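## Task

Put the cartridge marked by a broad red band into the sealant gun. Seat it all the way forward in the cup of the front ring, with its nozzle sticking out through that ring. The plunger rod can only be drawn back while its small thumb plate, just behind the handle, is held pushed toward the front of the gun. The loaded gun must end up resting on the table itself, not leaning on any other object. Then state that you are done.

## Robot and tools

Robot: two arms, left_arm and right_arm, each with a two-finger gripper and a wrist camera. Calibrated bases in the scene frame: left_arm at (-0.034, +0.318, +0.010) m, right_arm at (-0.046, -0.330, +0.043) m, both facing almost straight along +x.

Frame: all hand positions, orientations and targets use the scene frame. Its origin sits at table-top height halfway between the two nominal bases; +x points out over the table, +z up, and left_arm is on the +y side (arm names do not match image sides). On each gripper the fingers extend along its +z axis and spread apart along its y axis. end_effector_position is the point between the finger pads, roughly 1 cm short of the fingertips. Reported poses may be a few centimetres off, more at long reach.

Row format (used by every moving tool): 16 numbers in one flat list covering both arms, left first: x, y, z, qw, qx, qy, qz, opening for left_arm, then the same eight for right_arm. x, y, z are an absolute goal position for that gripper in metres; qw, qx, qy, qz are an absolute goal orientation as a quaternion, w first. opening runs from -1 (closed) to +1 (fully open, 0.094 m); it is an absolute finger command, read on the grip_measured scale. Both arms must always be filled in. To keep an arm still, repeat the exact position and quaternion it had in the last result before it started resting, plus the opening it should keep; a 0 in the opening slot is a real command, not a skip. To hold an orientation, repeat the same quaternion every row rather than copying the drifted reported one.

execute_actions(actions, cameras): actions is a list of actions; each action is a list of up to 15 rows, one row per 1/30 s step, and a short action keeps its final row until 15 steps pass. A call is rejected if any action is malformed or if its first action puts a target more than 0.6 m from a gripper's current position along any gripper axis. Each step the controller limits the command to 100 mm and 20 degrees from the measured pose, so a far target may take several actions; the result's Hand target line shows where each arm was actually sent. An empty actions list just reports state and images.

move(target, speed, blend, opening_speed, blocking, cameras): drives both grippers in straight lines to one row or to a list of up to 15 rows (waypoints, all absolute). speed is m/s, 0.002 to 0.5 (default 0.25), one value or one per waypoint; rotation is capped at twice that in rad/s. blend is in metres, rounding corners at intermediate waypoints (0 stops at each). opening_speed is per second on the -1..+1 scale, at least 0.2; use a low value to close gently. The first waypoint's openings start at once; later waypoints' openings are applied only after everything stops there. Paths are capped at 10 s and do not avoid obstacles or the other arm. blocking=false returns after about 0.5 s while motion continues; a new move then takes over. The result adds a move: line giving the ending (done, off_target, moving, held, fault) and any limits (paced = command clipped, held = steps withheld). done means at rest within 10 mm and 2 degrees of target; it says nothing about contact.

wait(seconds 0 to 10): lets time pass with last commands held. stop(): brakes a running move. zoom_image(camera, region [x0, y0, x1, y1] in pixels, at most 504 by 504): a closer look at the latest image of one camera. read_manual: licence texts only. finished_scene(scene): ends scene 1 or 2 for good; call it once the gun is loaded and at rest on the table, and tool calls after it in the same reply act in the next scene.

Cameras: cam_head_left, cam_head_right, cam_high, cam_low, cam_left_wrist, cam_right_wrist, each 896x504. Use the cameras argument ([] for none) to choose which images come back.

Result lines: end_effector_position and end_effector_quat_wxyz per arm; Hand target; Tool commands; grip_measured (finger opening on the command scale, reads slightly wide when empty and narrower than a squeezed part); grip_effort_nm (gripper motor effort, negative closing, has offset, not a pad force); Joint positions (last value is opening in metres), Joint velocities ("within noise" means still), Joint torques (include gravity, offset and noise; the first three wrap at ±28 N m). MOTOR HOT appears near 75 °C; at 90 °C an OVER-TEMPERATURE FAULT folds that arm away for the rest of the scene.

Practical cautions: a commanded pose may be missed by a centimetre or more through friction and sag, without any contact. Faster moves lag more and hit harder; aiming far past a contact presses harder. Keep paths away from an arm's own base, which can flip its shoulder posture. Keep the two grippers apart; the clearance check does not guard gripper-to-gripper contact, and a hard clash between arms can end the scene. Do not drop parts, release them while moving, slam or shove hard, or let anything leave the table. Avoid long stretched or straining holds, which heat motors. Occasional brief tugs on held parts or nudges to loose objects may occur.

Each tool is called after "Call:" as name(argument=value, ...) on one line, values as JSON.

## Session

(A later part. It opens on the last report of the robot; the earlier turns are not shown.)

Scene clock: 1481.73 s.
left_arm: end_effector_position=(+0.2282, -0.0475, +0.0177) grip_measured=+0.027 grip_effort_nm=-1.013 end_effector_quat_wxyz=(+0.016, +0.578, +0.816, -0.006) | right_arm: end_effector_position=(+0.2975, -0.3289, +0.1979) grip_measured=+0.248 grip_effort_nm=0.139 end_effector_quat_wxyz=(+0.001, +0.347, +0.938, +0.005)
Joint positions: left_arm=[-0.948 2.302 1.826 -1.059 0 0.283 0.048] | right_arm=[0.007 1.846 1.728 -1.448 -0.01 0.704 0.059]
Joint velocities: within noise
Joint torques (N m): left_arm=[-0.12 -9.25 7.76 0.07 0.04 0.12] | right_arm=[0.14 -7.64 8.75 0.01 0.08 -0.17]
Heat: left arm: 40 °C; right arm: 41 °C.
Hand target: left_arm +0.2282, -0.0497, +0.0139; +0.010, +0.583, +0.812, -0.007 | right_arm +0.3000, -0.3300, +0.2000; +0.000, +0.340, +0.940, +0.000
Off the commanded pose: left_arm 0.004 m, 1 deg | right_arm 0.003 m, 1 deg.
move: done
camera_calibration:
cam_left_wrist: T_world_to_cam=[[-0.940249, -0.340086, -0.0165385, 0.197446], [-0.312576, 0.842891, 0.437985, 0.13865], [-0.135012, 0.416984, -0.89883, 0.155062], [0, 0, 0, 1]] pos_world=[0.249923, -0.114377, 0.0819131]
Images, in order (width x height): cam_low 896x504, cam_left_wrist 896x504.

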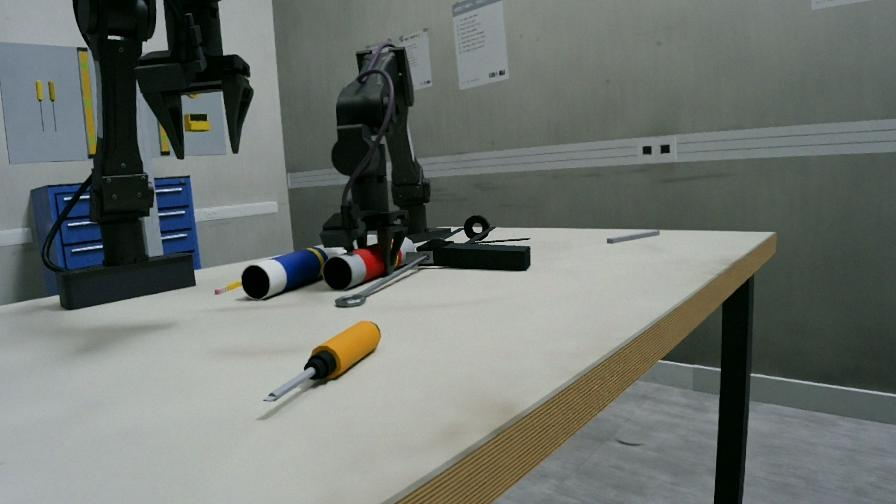

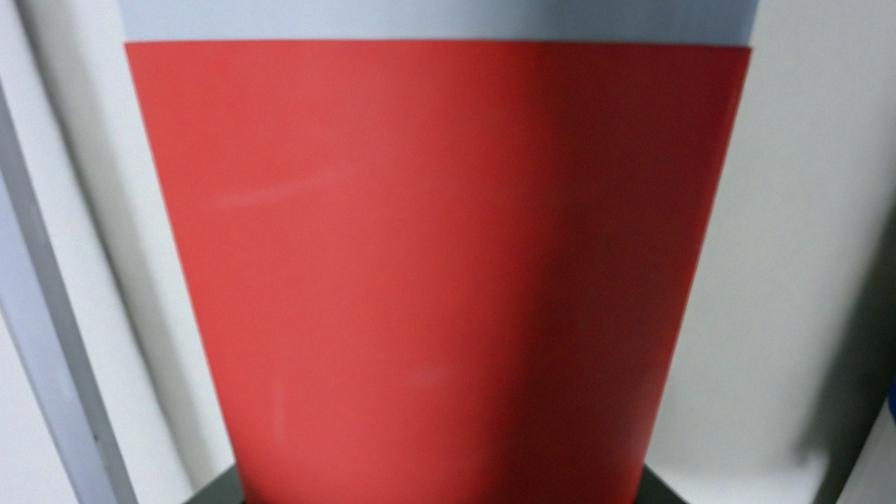

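Call:
execute_actions(actions=[])

Call:
zoom_image(camera="cam_high", region=[280, 180, 600, 400])

Scene clock: 1515.53 s.
left_arm: end_effector_position=(+0.2282, -0.0475, +0.0177) grip_measured=+0.026 grip_effort_nm=-1.018 end_effector_quat_wxyz=(+0.016, +0.578, +0.816, -0.006) | right_arm: end_effector_position=(+0.2975, -0.3289, +0.1979) grip_measured=+0.248 grip_effort_nm=0.134 end_effector_quat_wxyz=(+0.001, +0.347, +0.938, +0.005)
Joint positions: left_arm=[-0.948 2.302 1.826 -1.059 0 0.283 0.048] | right_arm=[0.007 1.846 1.728 -1.448 -0.01 0.704 0.059]
Joint velocities: within noise
Joint torques (N m): left_arm=[-0.14 -9.22 7.75 0.08 0.04 0.11] | right_arm=[0.14 -7.64 8.75 0.01 0.07 -0.16]
Heat: left arm: 40 °C; right arm: 41 °C.
Hand target: left_arm +0.2282, -0.0497, +0.0139; +0.010, +0.583, +0.812, -0.007 | right_arm +0.3000, -0.3300, +0.2000; +0.000, +0.340, +0.940, +0.000
Tool commands: left_gripper/opening=-0.1 right_gripper/opening=+0.25
Off the commanded pose: left_arm 0.004 m, 1 deg | right_arm 0.003 m, 1 deg.
camera_calibration:
cam_left_wrist: T_world_to_cam=[[-0.940249, -0.340086, -0.0165385, 0.197446], [-0.312576, 0.842891, 0.437985, 0.13865], [-0.135012, 0.416984, -0.89883, 0.155062], [0, 0, 0, 1]] pos_world=[0.249923, -0.114377, 0.0819131]
cam_right_wrist: T_world_to_cam=[[-0.661777, -0.749701, -0.0000638032, -0.0493137], [-0.684544, 0.604227, 0.407811, 0.361771], [-0.305698, 0.269924, -0.913066, 0.443032], [0, 0, 0, 1]] pos_world=[0.350447, -0.375147, 0.25698]

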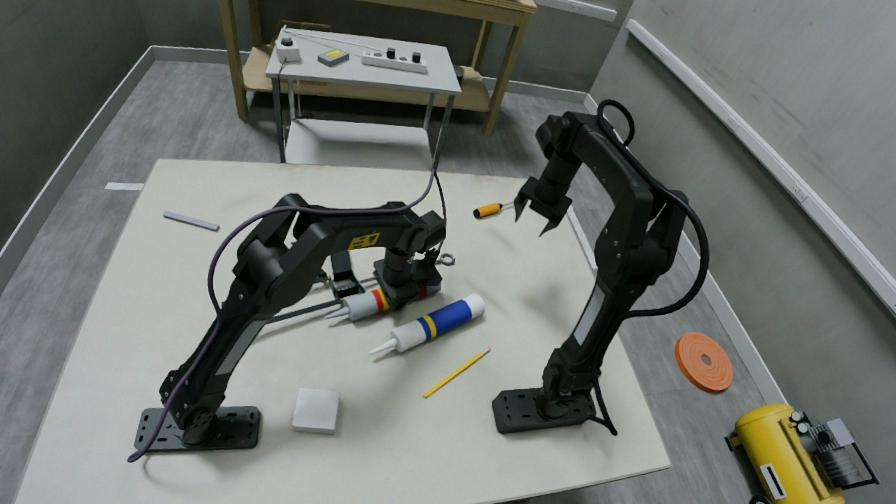

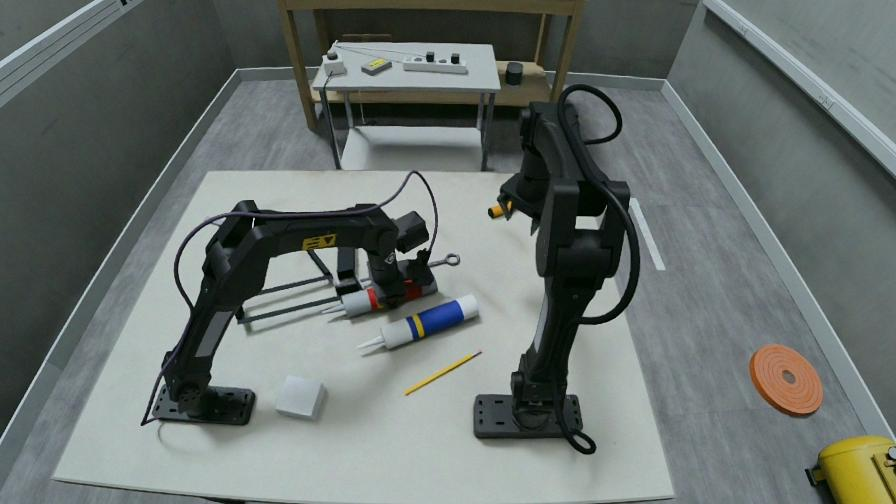

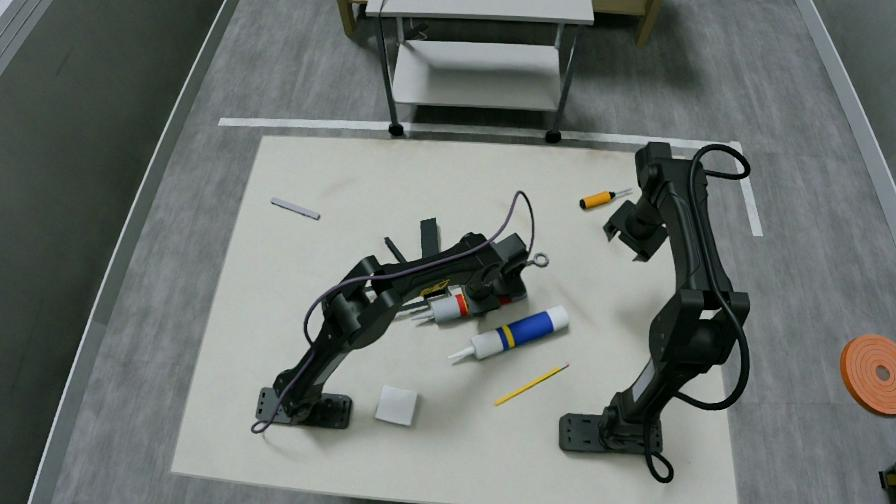

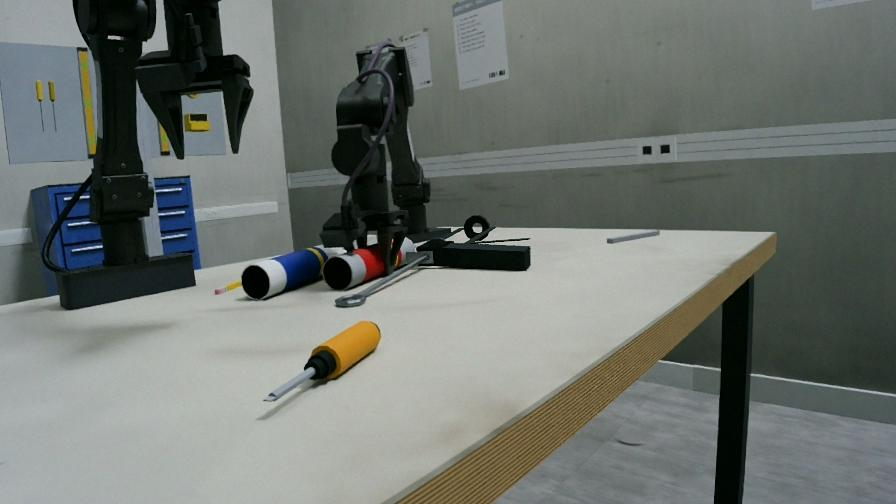

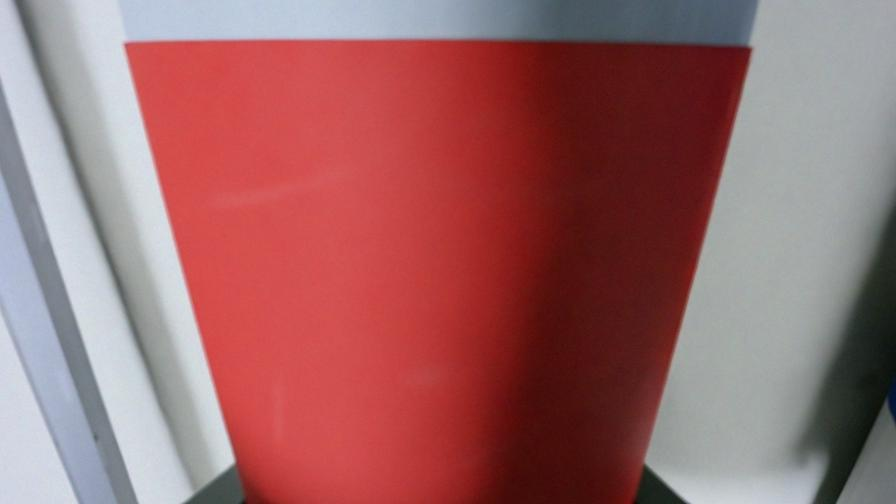

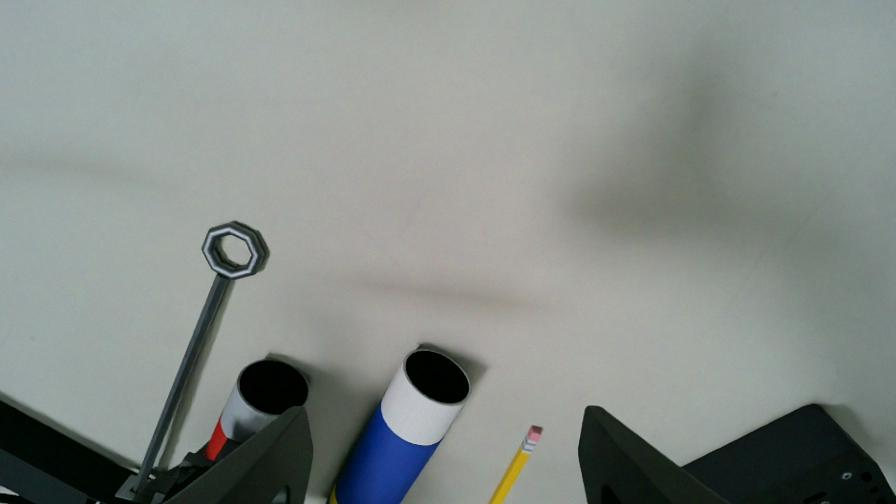

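Scaled by 1.575 from the camera's 896x504 image, which has a finer 1280x720 frame.

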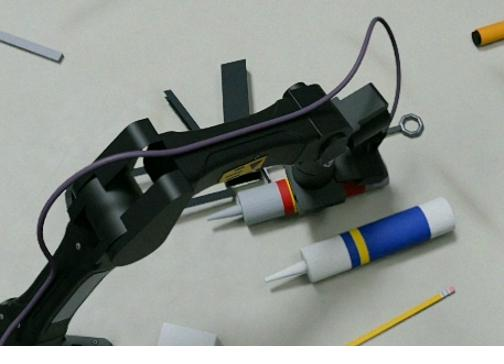

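Call:
move(target=[[0.2285,-0.050,0.075,0.0288,0.5661,0.8236,-0.0198,-0.13,0.30,-0.33,0.20,0,0.34,0.9404,0,0.25],[0.2285,-0.045,0.145,0.0611,0.5648,0.8218,-0.0420,-0.13,0.30,-0.33,0.20,0,0.34,0.9404,0,0.25]], speed=0.08, blend=0.02)

Scene clock: 1531.83 s.
left_arm: end_effector_position=(+0.2206, -0.0416, +0.0956) grip_measured=+0.026 grip_effort_nm=-1.013 end_effector_quat_wxyz=(+0.014, +0.577, +0.816, -0.013) | right_arm: end_effector_position=(+0.2975, -0.3289, +0.1979) grip_measured=+0.248 grip_effort_nm=0.129 end_effector_quat_wxyz=(+0.001, +0.347, +0.938, +0.005)
Joint positions: left_arm=[-0.948 2.222 2.004 -1.317 0.016 0.28 0.048] | right_arm=[0.007 1.846 1.728 -1.448 -0.01 0.704 0.059]
Joint velocities: within noise
Joint torques (N m): left_arm=[0.65 -16.8 9.91 0.03 0.22 -0.07] | right_arm=[0.13 -7.65 8.75 0.01 0.08 -0.16]
Heat: left arm: 42 °C; right arm: 41 °C.
Hand target: left_arm +0.2245, -0.0470, +0.1434; +0.062, +0.571, +0.818, -0.042 | right_arm +0.3000, -0.3300, +0.2000; +0.000, +0.340, +0.940, +0.000
Off the commanded pose: left_arm 0.050 m, 7 deg | right_arm 0.003 m, 1 deg.
move: off_target (left_arm)
camera_calibration:
cam_left_wrist: T_world_to_cam=[[-0.9395, -0.342544, -0.0016622, 0.191911], [-0.309226, 0.84601, 0.434334, 0.0968688], [-0.147372, 0.408571, -0.90075, 0.224124], [0, 0, 0, 1]] pos_world=[0.243284, -0.107785, 0.160125]
cam_right_wrist: T_world_to_cam=[[-0.661777, -0.749701, -0.0000638032, -0.0493137], [-0.684544, 0.604227, 0.407811, 0.361771], [-0.305698, 0.269924, -0.913066, 0.443032], [0, 0, 0, 1]] pos_world=[0.350447, -0.375147, 0.25698]

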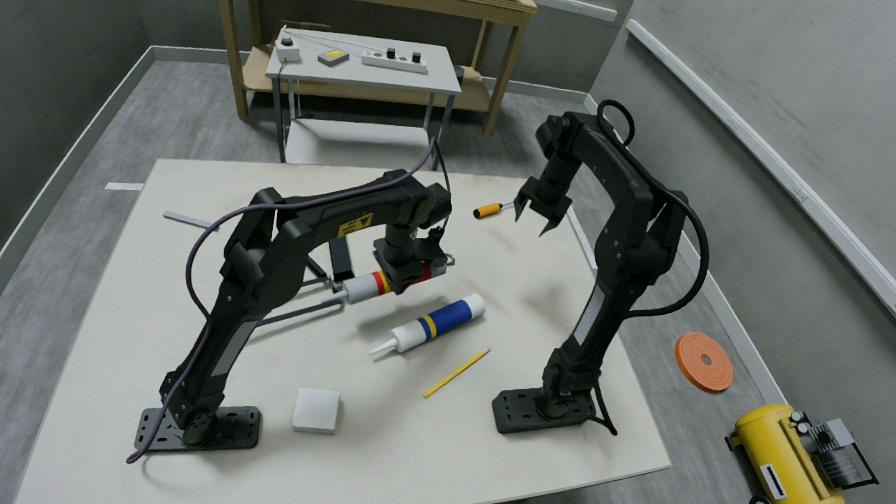

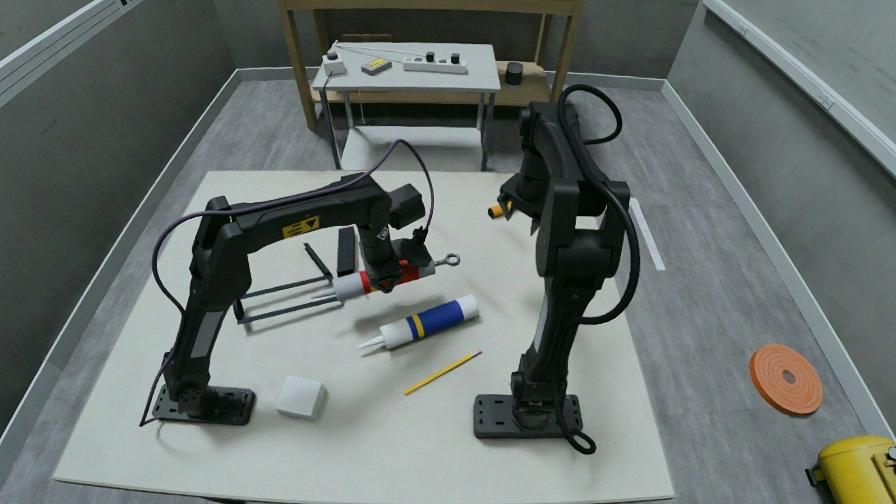

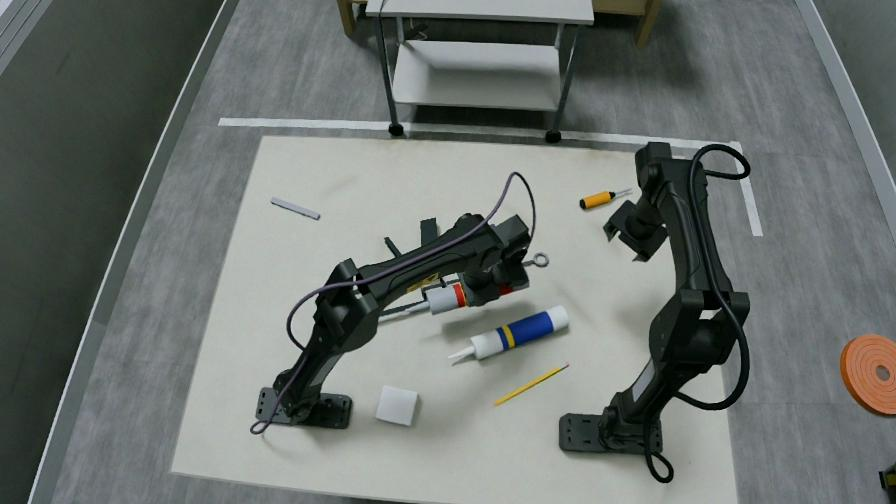

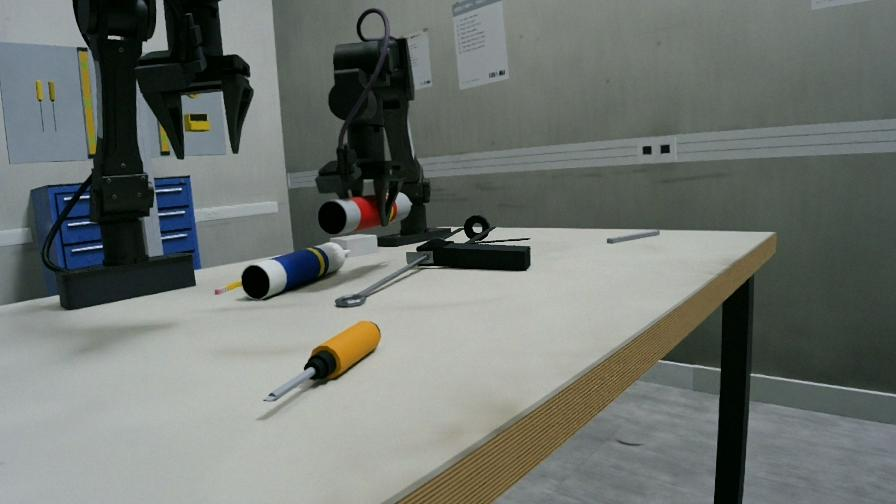

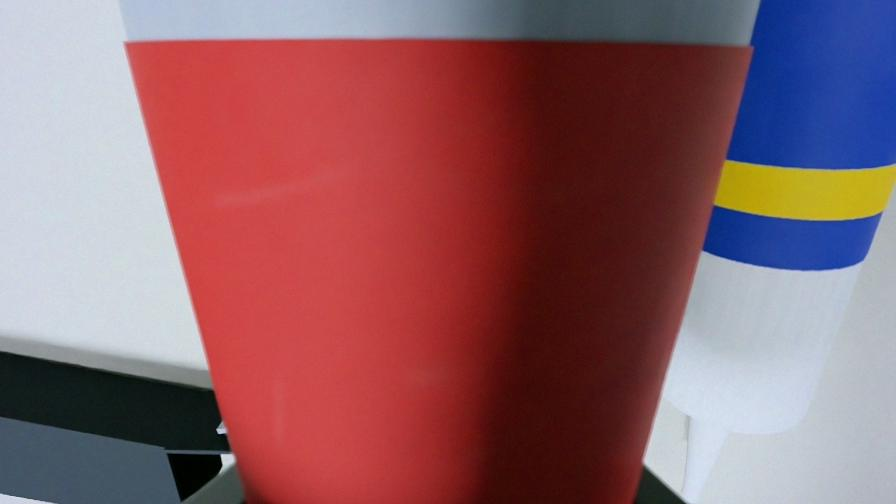

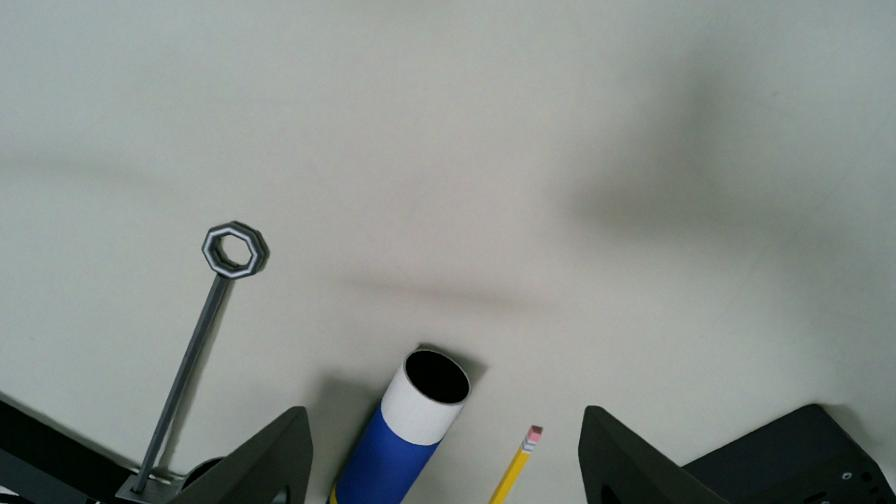

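Call:
move(target=[[0.2350,0.06,0.135,0.0611,0.5648,0.8218,-0.0420,-0.13,0.30,-0.33,0.20,0,0.34,0.9404,0,0.25],[0.236,0.10,0.125,0.1076,0.5616,0.8170,-0.0739,-0.13,0.30,-0.33,0.20,0,0.34,0.9404,0,0.25]], speed=0.08, blend=0.02)

Call:
zoom_image(camera="cam_high", region=[310, 200, 600, 380])

Call:
zoom_image(camera="cam_low", region=[330, 160, 620, 320])

Scene clock: 1547.53 s.
left_arm: end_effector_position=(+0.2277, +0.1135, +0.1023) grip_measured=+0.026 grip_effort_nm=-1.023 end_effector_quat_wxyz=(+0.048, +0.551, +0.831, -0.056) | right_arm: end_effector_position=(+0.2975, -0.3289, +0.1979) grip_measured=+0.248 grip_effort_nm=0.134 end_effector_quat_wxyz=(+0.001, +0.347, +0.938, +0.005)
Joint positions: left_arm=[-0.605 1.718 1.313 -1.067 0.111 0.558 0.048] | right_arm=[0.007 1.846 1.728 -1.448 -0.01 0.704 0.059]
Joint velocities: within noise
Joint torques (N m): left_arm=[0.21 -11.32 6.26 0.77 0.42 0.14] | right_arm=[0.13 -7.64 8.76 0.01 0.08 -0.16]
Heat: left arm: 46 °C; right arm: 40 °C.
Hand target: left_arm +0.2359, +0.1013, +0.1256; +0.105, +0.556, +0.821, -0.075 | right_arm +0.3000, -0.3300, +0.2000; +0.000, +0.340, +0.940, +0.000
Off the commanded pose: left_arm 0.028 m, 7 deg | right_arm 0.003 m, 1 deg.
move: off_target (left_arm)
camera_calibration:
cam_left_wrist: T_world_to_cam=[[-0.917276, -0.396726, 0.0348288, 0.249136], [-0.362829, 0.868543, 0.337622, -0.0154878], [-0.164193, 0.297056, -0.940637, 0.188446], [0, 0, 0, 1]] pos_world=[0.253849, 0.0563115, 0.173812]
cam_right_wrist: T_world_to_cam=[[-0.661777, -0.749701, -0.0000638032, -0.0493137], [-0.684544, 0.604227, 0.407811, 0.361771], [-0.305698, 0.269924, -0.913066, 0.443032], [0, 0, 0, 1]] pos_world=[0.350447, -0.375147, 0.25698]

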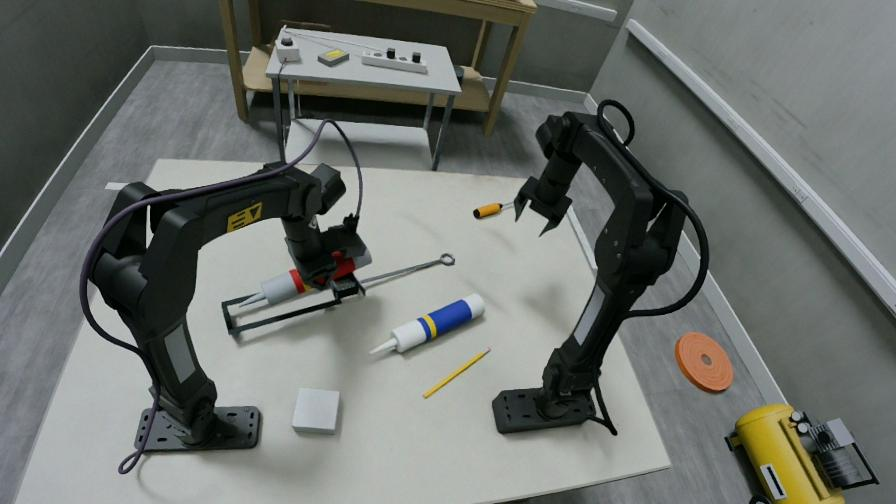

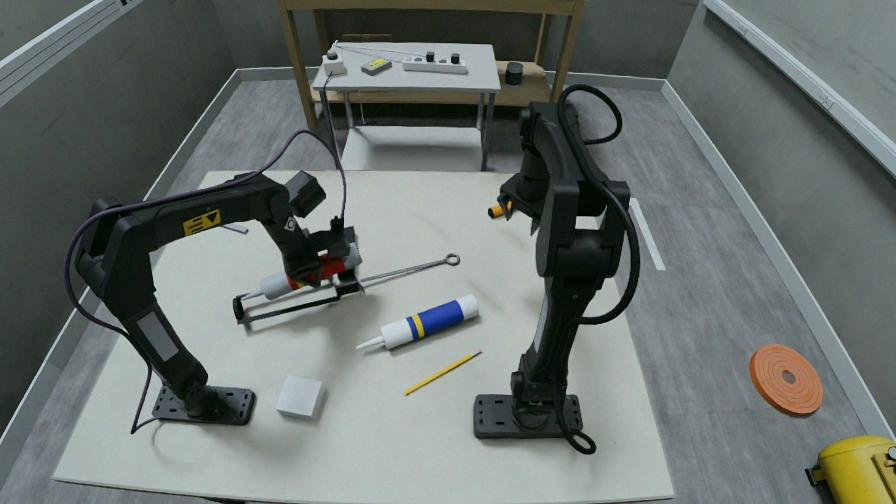

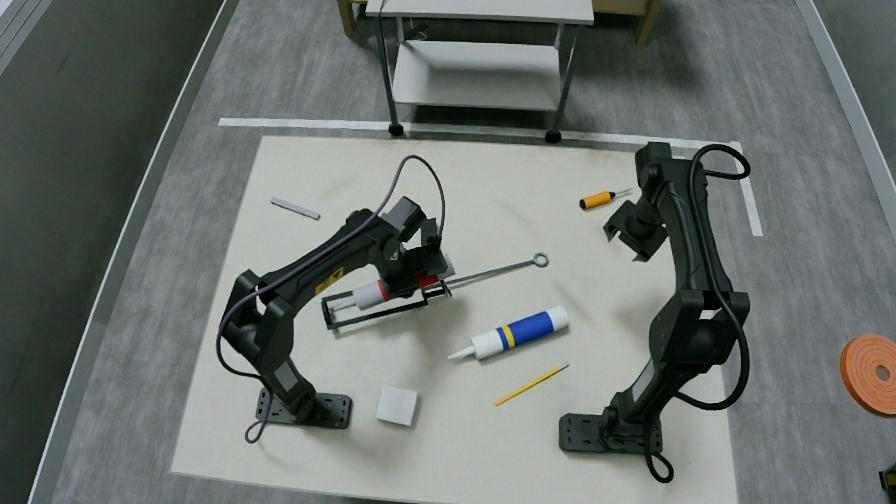

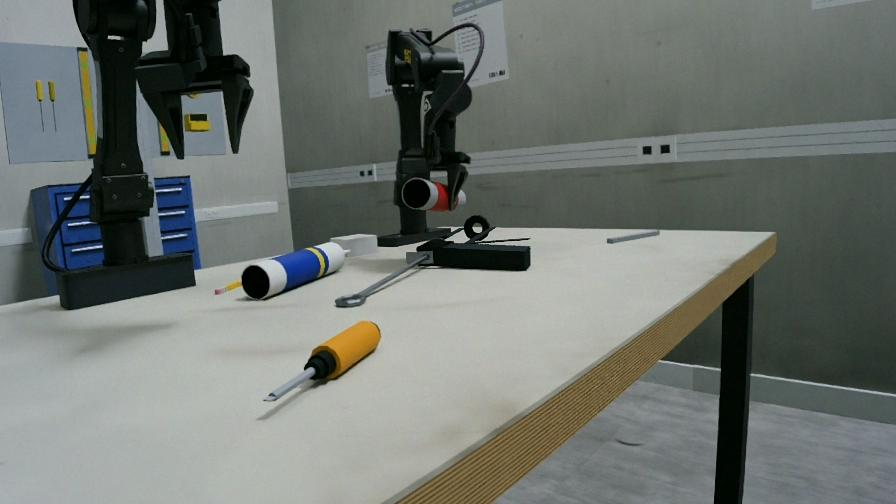

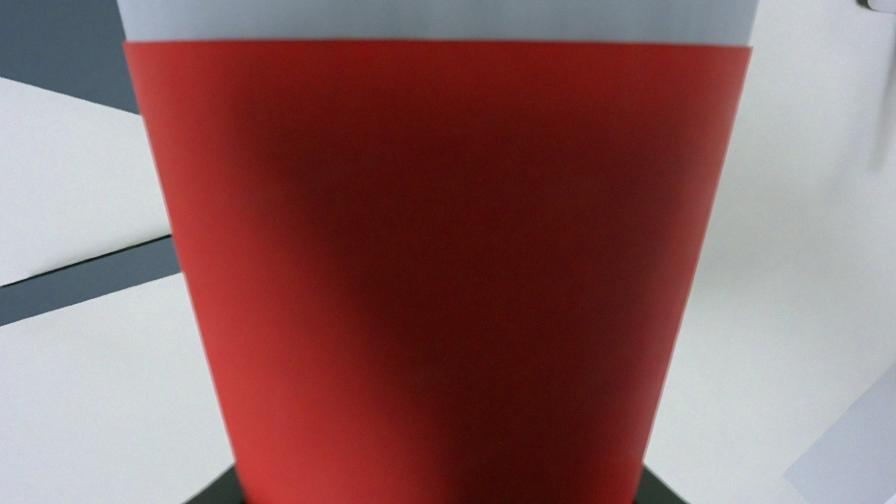

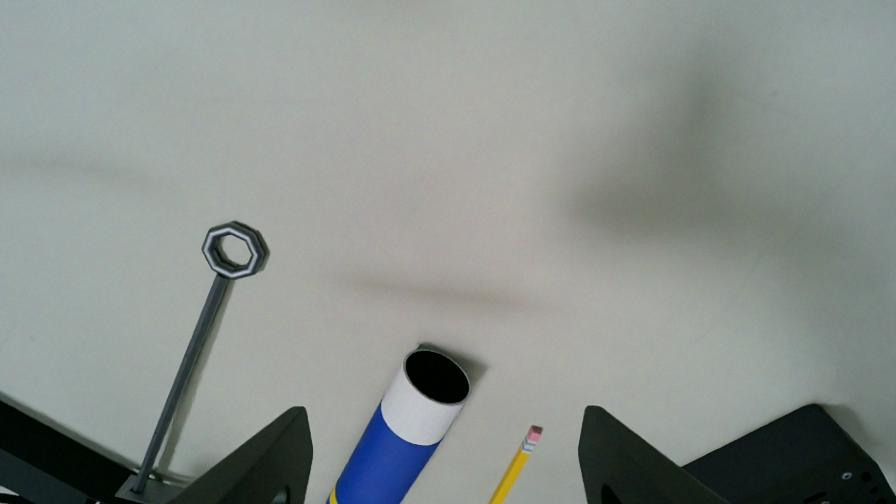

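Scaled by 1.738 from the camera's 896x504 image, which has a finer 1280x720 frame.

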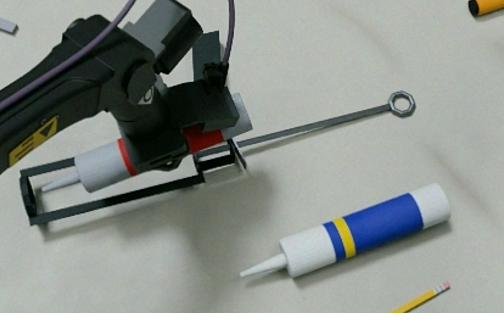

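Scaled by 1.738 from the camera's 896x504 image, which has a finer 1280x720 frame.

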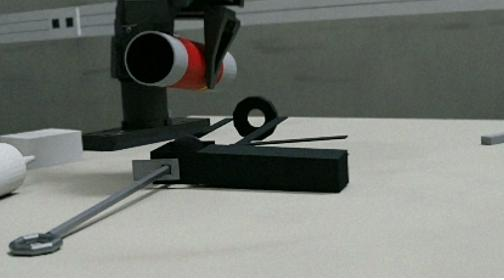

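Call:
zoom_image(camera="cam_head_left", region=[200, 220, 430, 350])

Call:
zoom_image(camera="cam_head_right", region=[200, 220, 430, 350])

Call:
zoom_image(camera="cam_high", region=[310, 260, 470, 350])

Scaled by 2.191 from the camera's 896x504 image, which has a finer 1280x720 frame.

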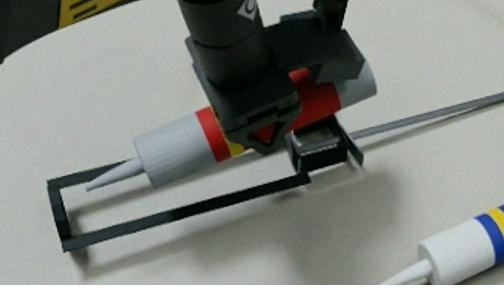

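Scaled by 2.191 from the camera's 896x504 image, which has a finer 1280x720 frame.

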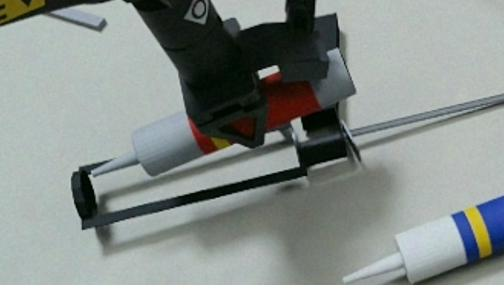

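Scaled by 3.150 from the camera's 896x504 image, which has a finer 1280x720 frame.

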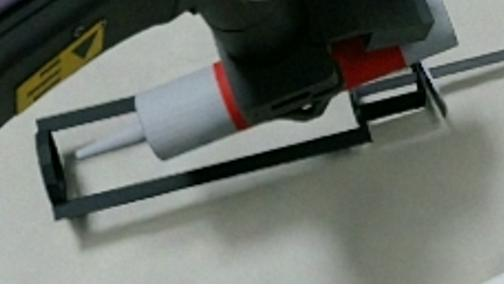

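Call:
move(target=[0.240,0.110,0.085,0.1076,0.5650,0.8150,-0.0739,-0.13,0.30,-0.33,0.20,0,0.34,0.9404,0,0.25], speed=0.06, cameras=["cam_head_left","cam_head_right","cam_high","cam_low","cam_left_wrist"])

Call:
zoom_image(camera="cam_head_left", region=[200, 220, 430, 350])

Call:
zoom_image(camera="cam_head_right", region=[200, 220, 430, 350])

Call:
zoom_image(camera="cam_high", region=[310, 260, 470, 350])

Scene clock: 1661.23 s.
left_arm: end_effector_position=(+0.2295, +0.1253, +0.0678) grip_measured=+0.026 grip_effort_nm=-1.028 end_effector_quat_wxyz=(+0.057, +0.559, +0.826, -0.056) | right_arm: end_effector_position=(+0.2975, -0.3289, +0.1979) grip_measured=+0.248 grip_effort_nm=0.134 end_effector_quat_wxyz=(+0.001, +0.347, +0.938, +0.005)
Joint positions: left_arm=[-0.57 1.716 1.169 -0.912 0.115 0.612 0.048] | right_arm=[0.007 1.846 1.728 -1.448 -0.01 0.704 0.059]
Joint velocities: within noise
Joint torques (N m): left_arm=[0.51 -9.96 6.17 0.8 0.42 0.18] | right_arm=[0.14 -7.64 8.76 0.01 0.08 -0.16]
Heat: left arm: 41 °C; right arm: 39 °C.
Hand target: left_arm +0.2404, +0.1125, +0.0856; +0.107, +0.563, +0.816, -0.073 | right_arm +0.3000, -0.3300, +0.2000; +0.000, +0.340, +0.940, +0.000
Off the commanded pose: left_arm 0.025 m, 6 deg | right_arm 0.003 m, 1 deg.
move: off_target (left_arm)
camera_calibration:
cam_left_wrist: T_world_to_cam=[[-0.924827, -0.379638, 0.0238773, 0.256966], [-0.352116, 0.878149, 0.323834, -0.0161859], [-0.143907, 0.291083, -0.945813, 0.149226], [0, 0, 0, 1]] pos_world=[0.253425, 0.0683308, 0.140245]
Images, in order (width x height): cam_head_left 896x504, cam_head_right 896x504, cam_high 896x504, cam_low 896x504, cam_left_wrist 896x504.

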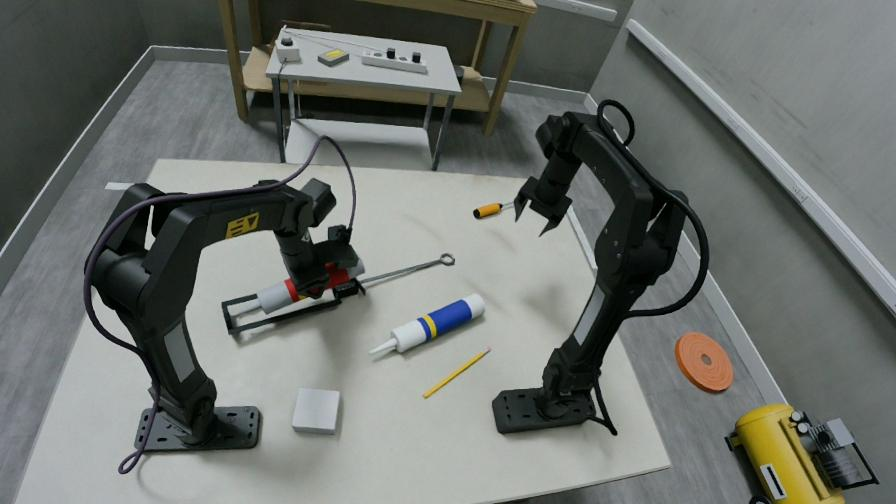

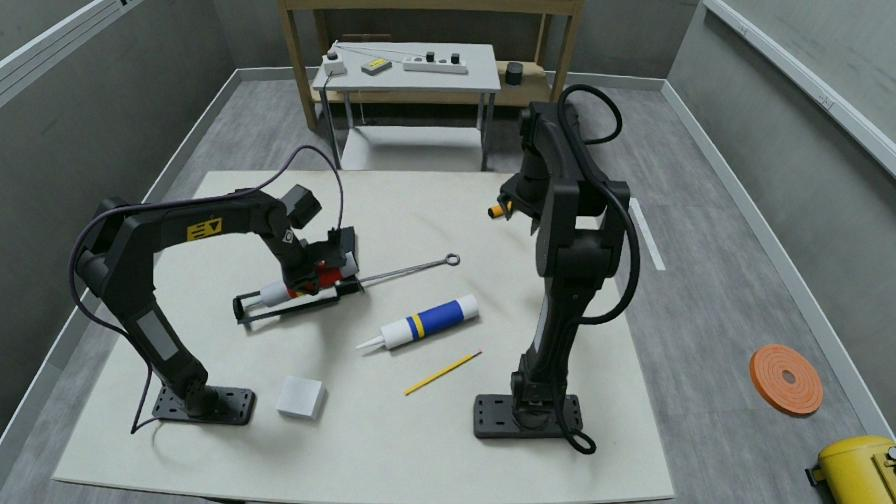

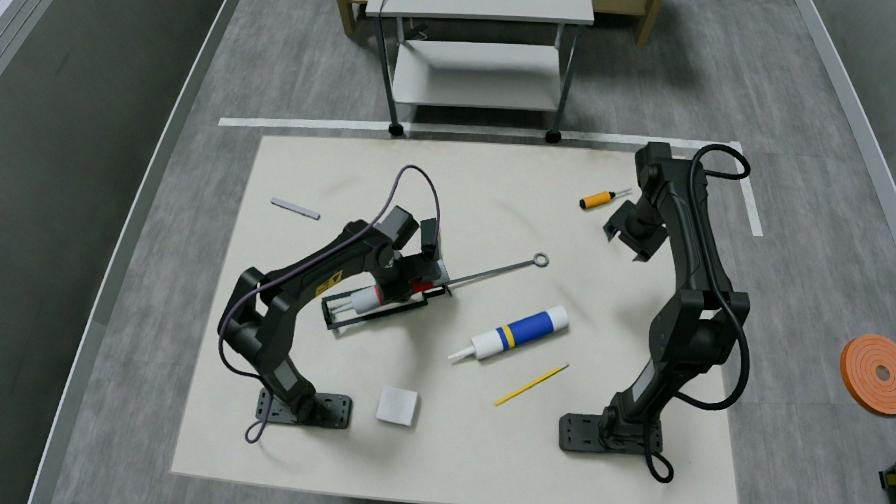

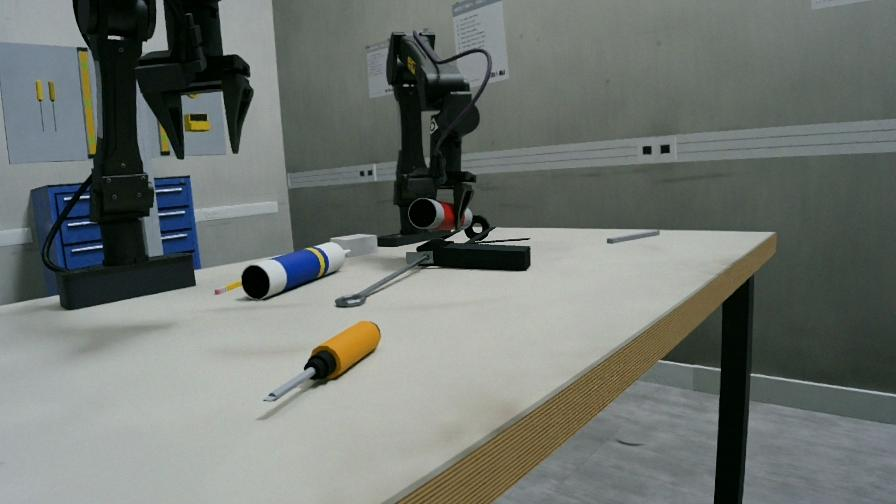

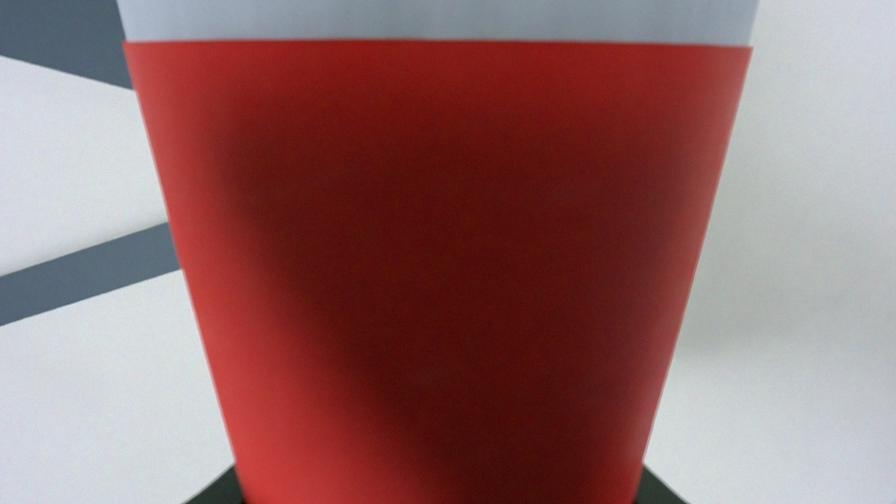

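Scaled by 2.191 from the camera's 896x504 image, which has a finer 1280x720 frame.

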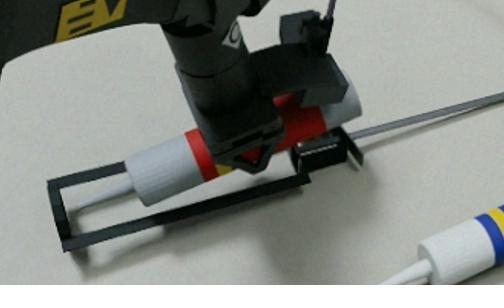

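Scaled by 2.191 from the camera's 896x504 image, which has a finer 1280x720 frame.

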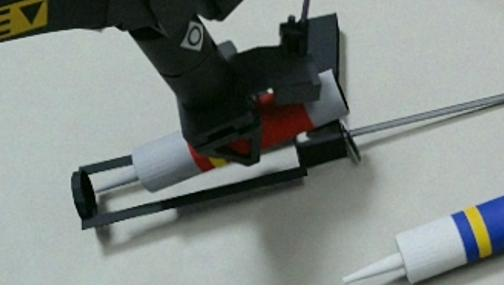

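Scaled by 3.150 from the camera's 896x504 image, which has a finer 1280x720 frame.

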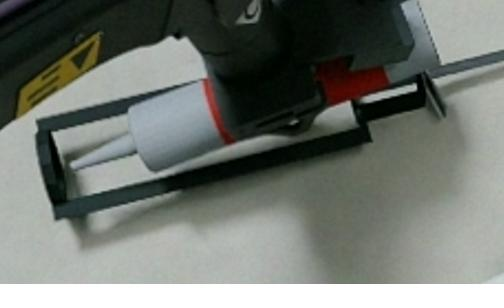

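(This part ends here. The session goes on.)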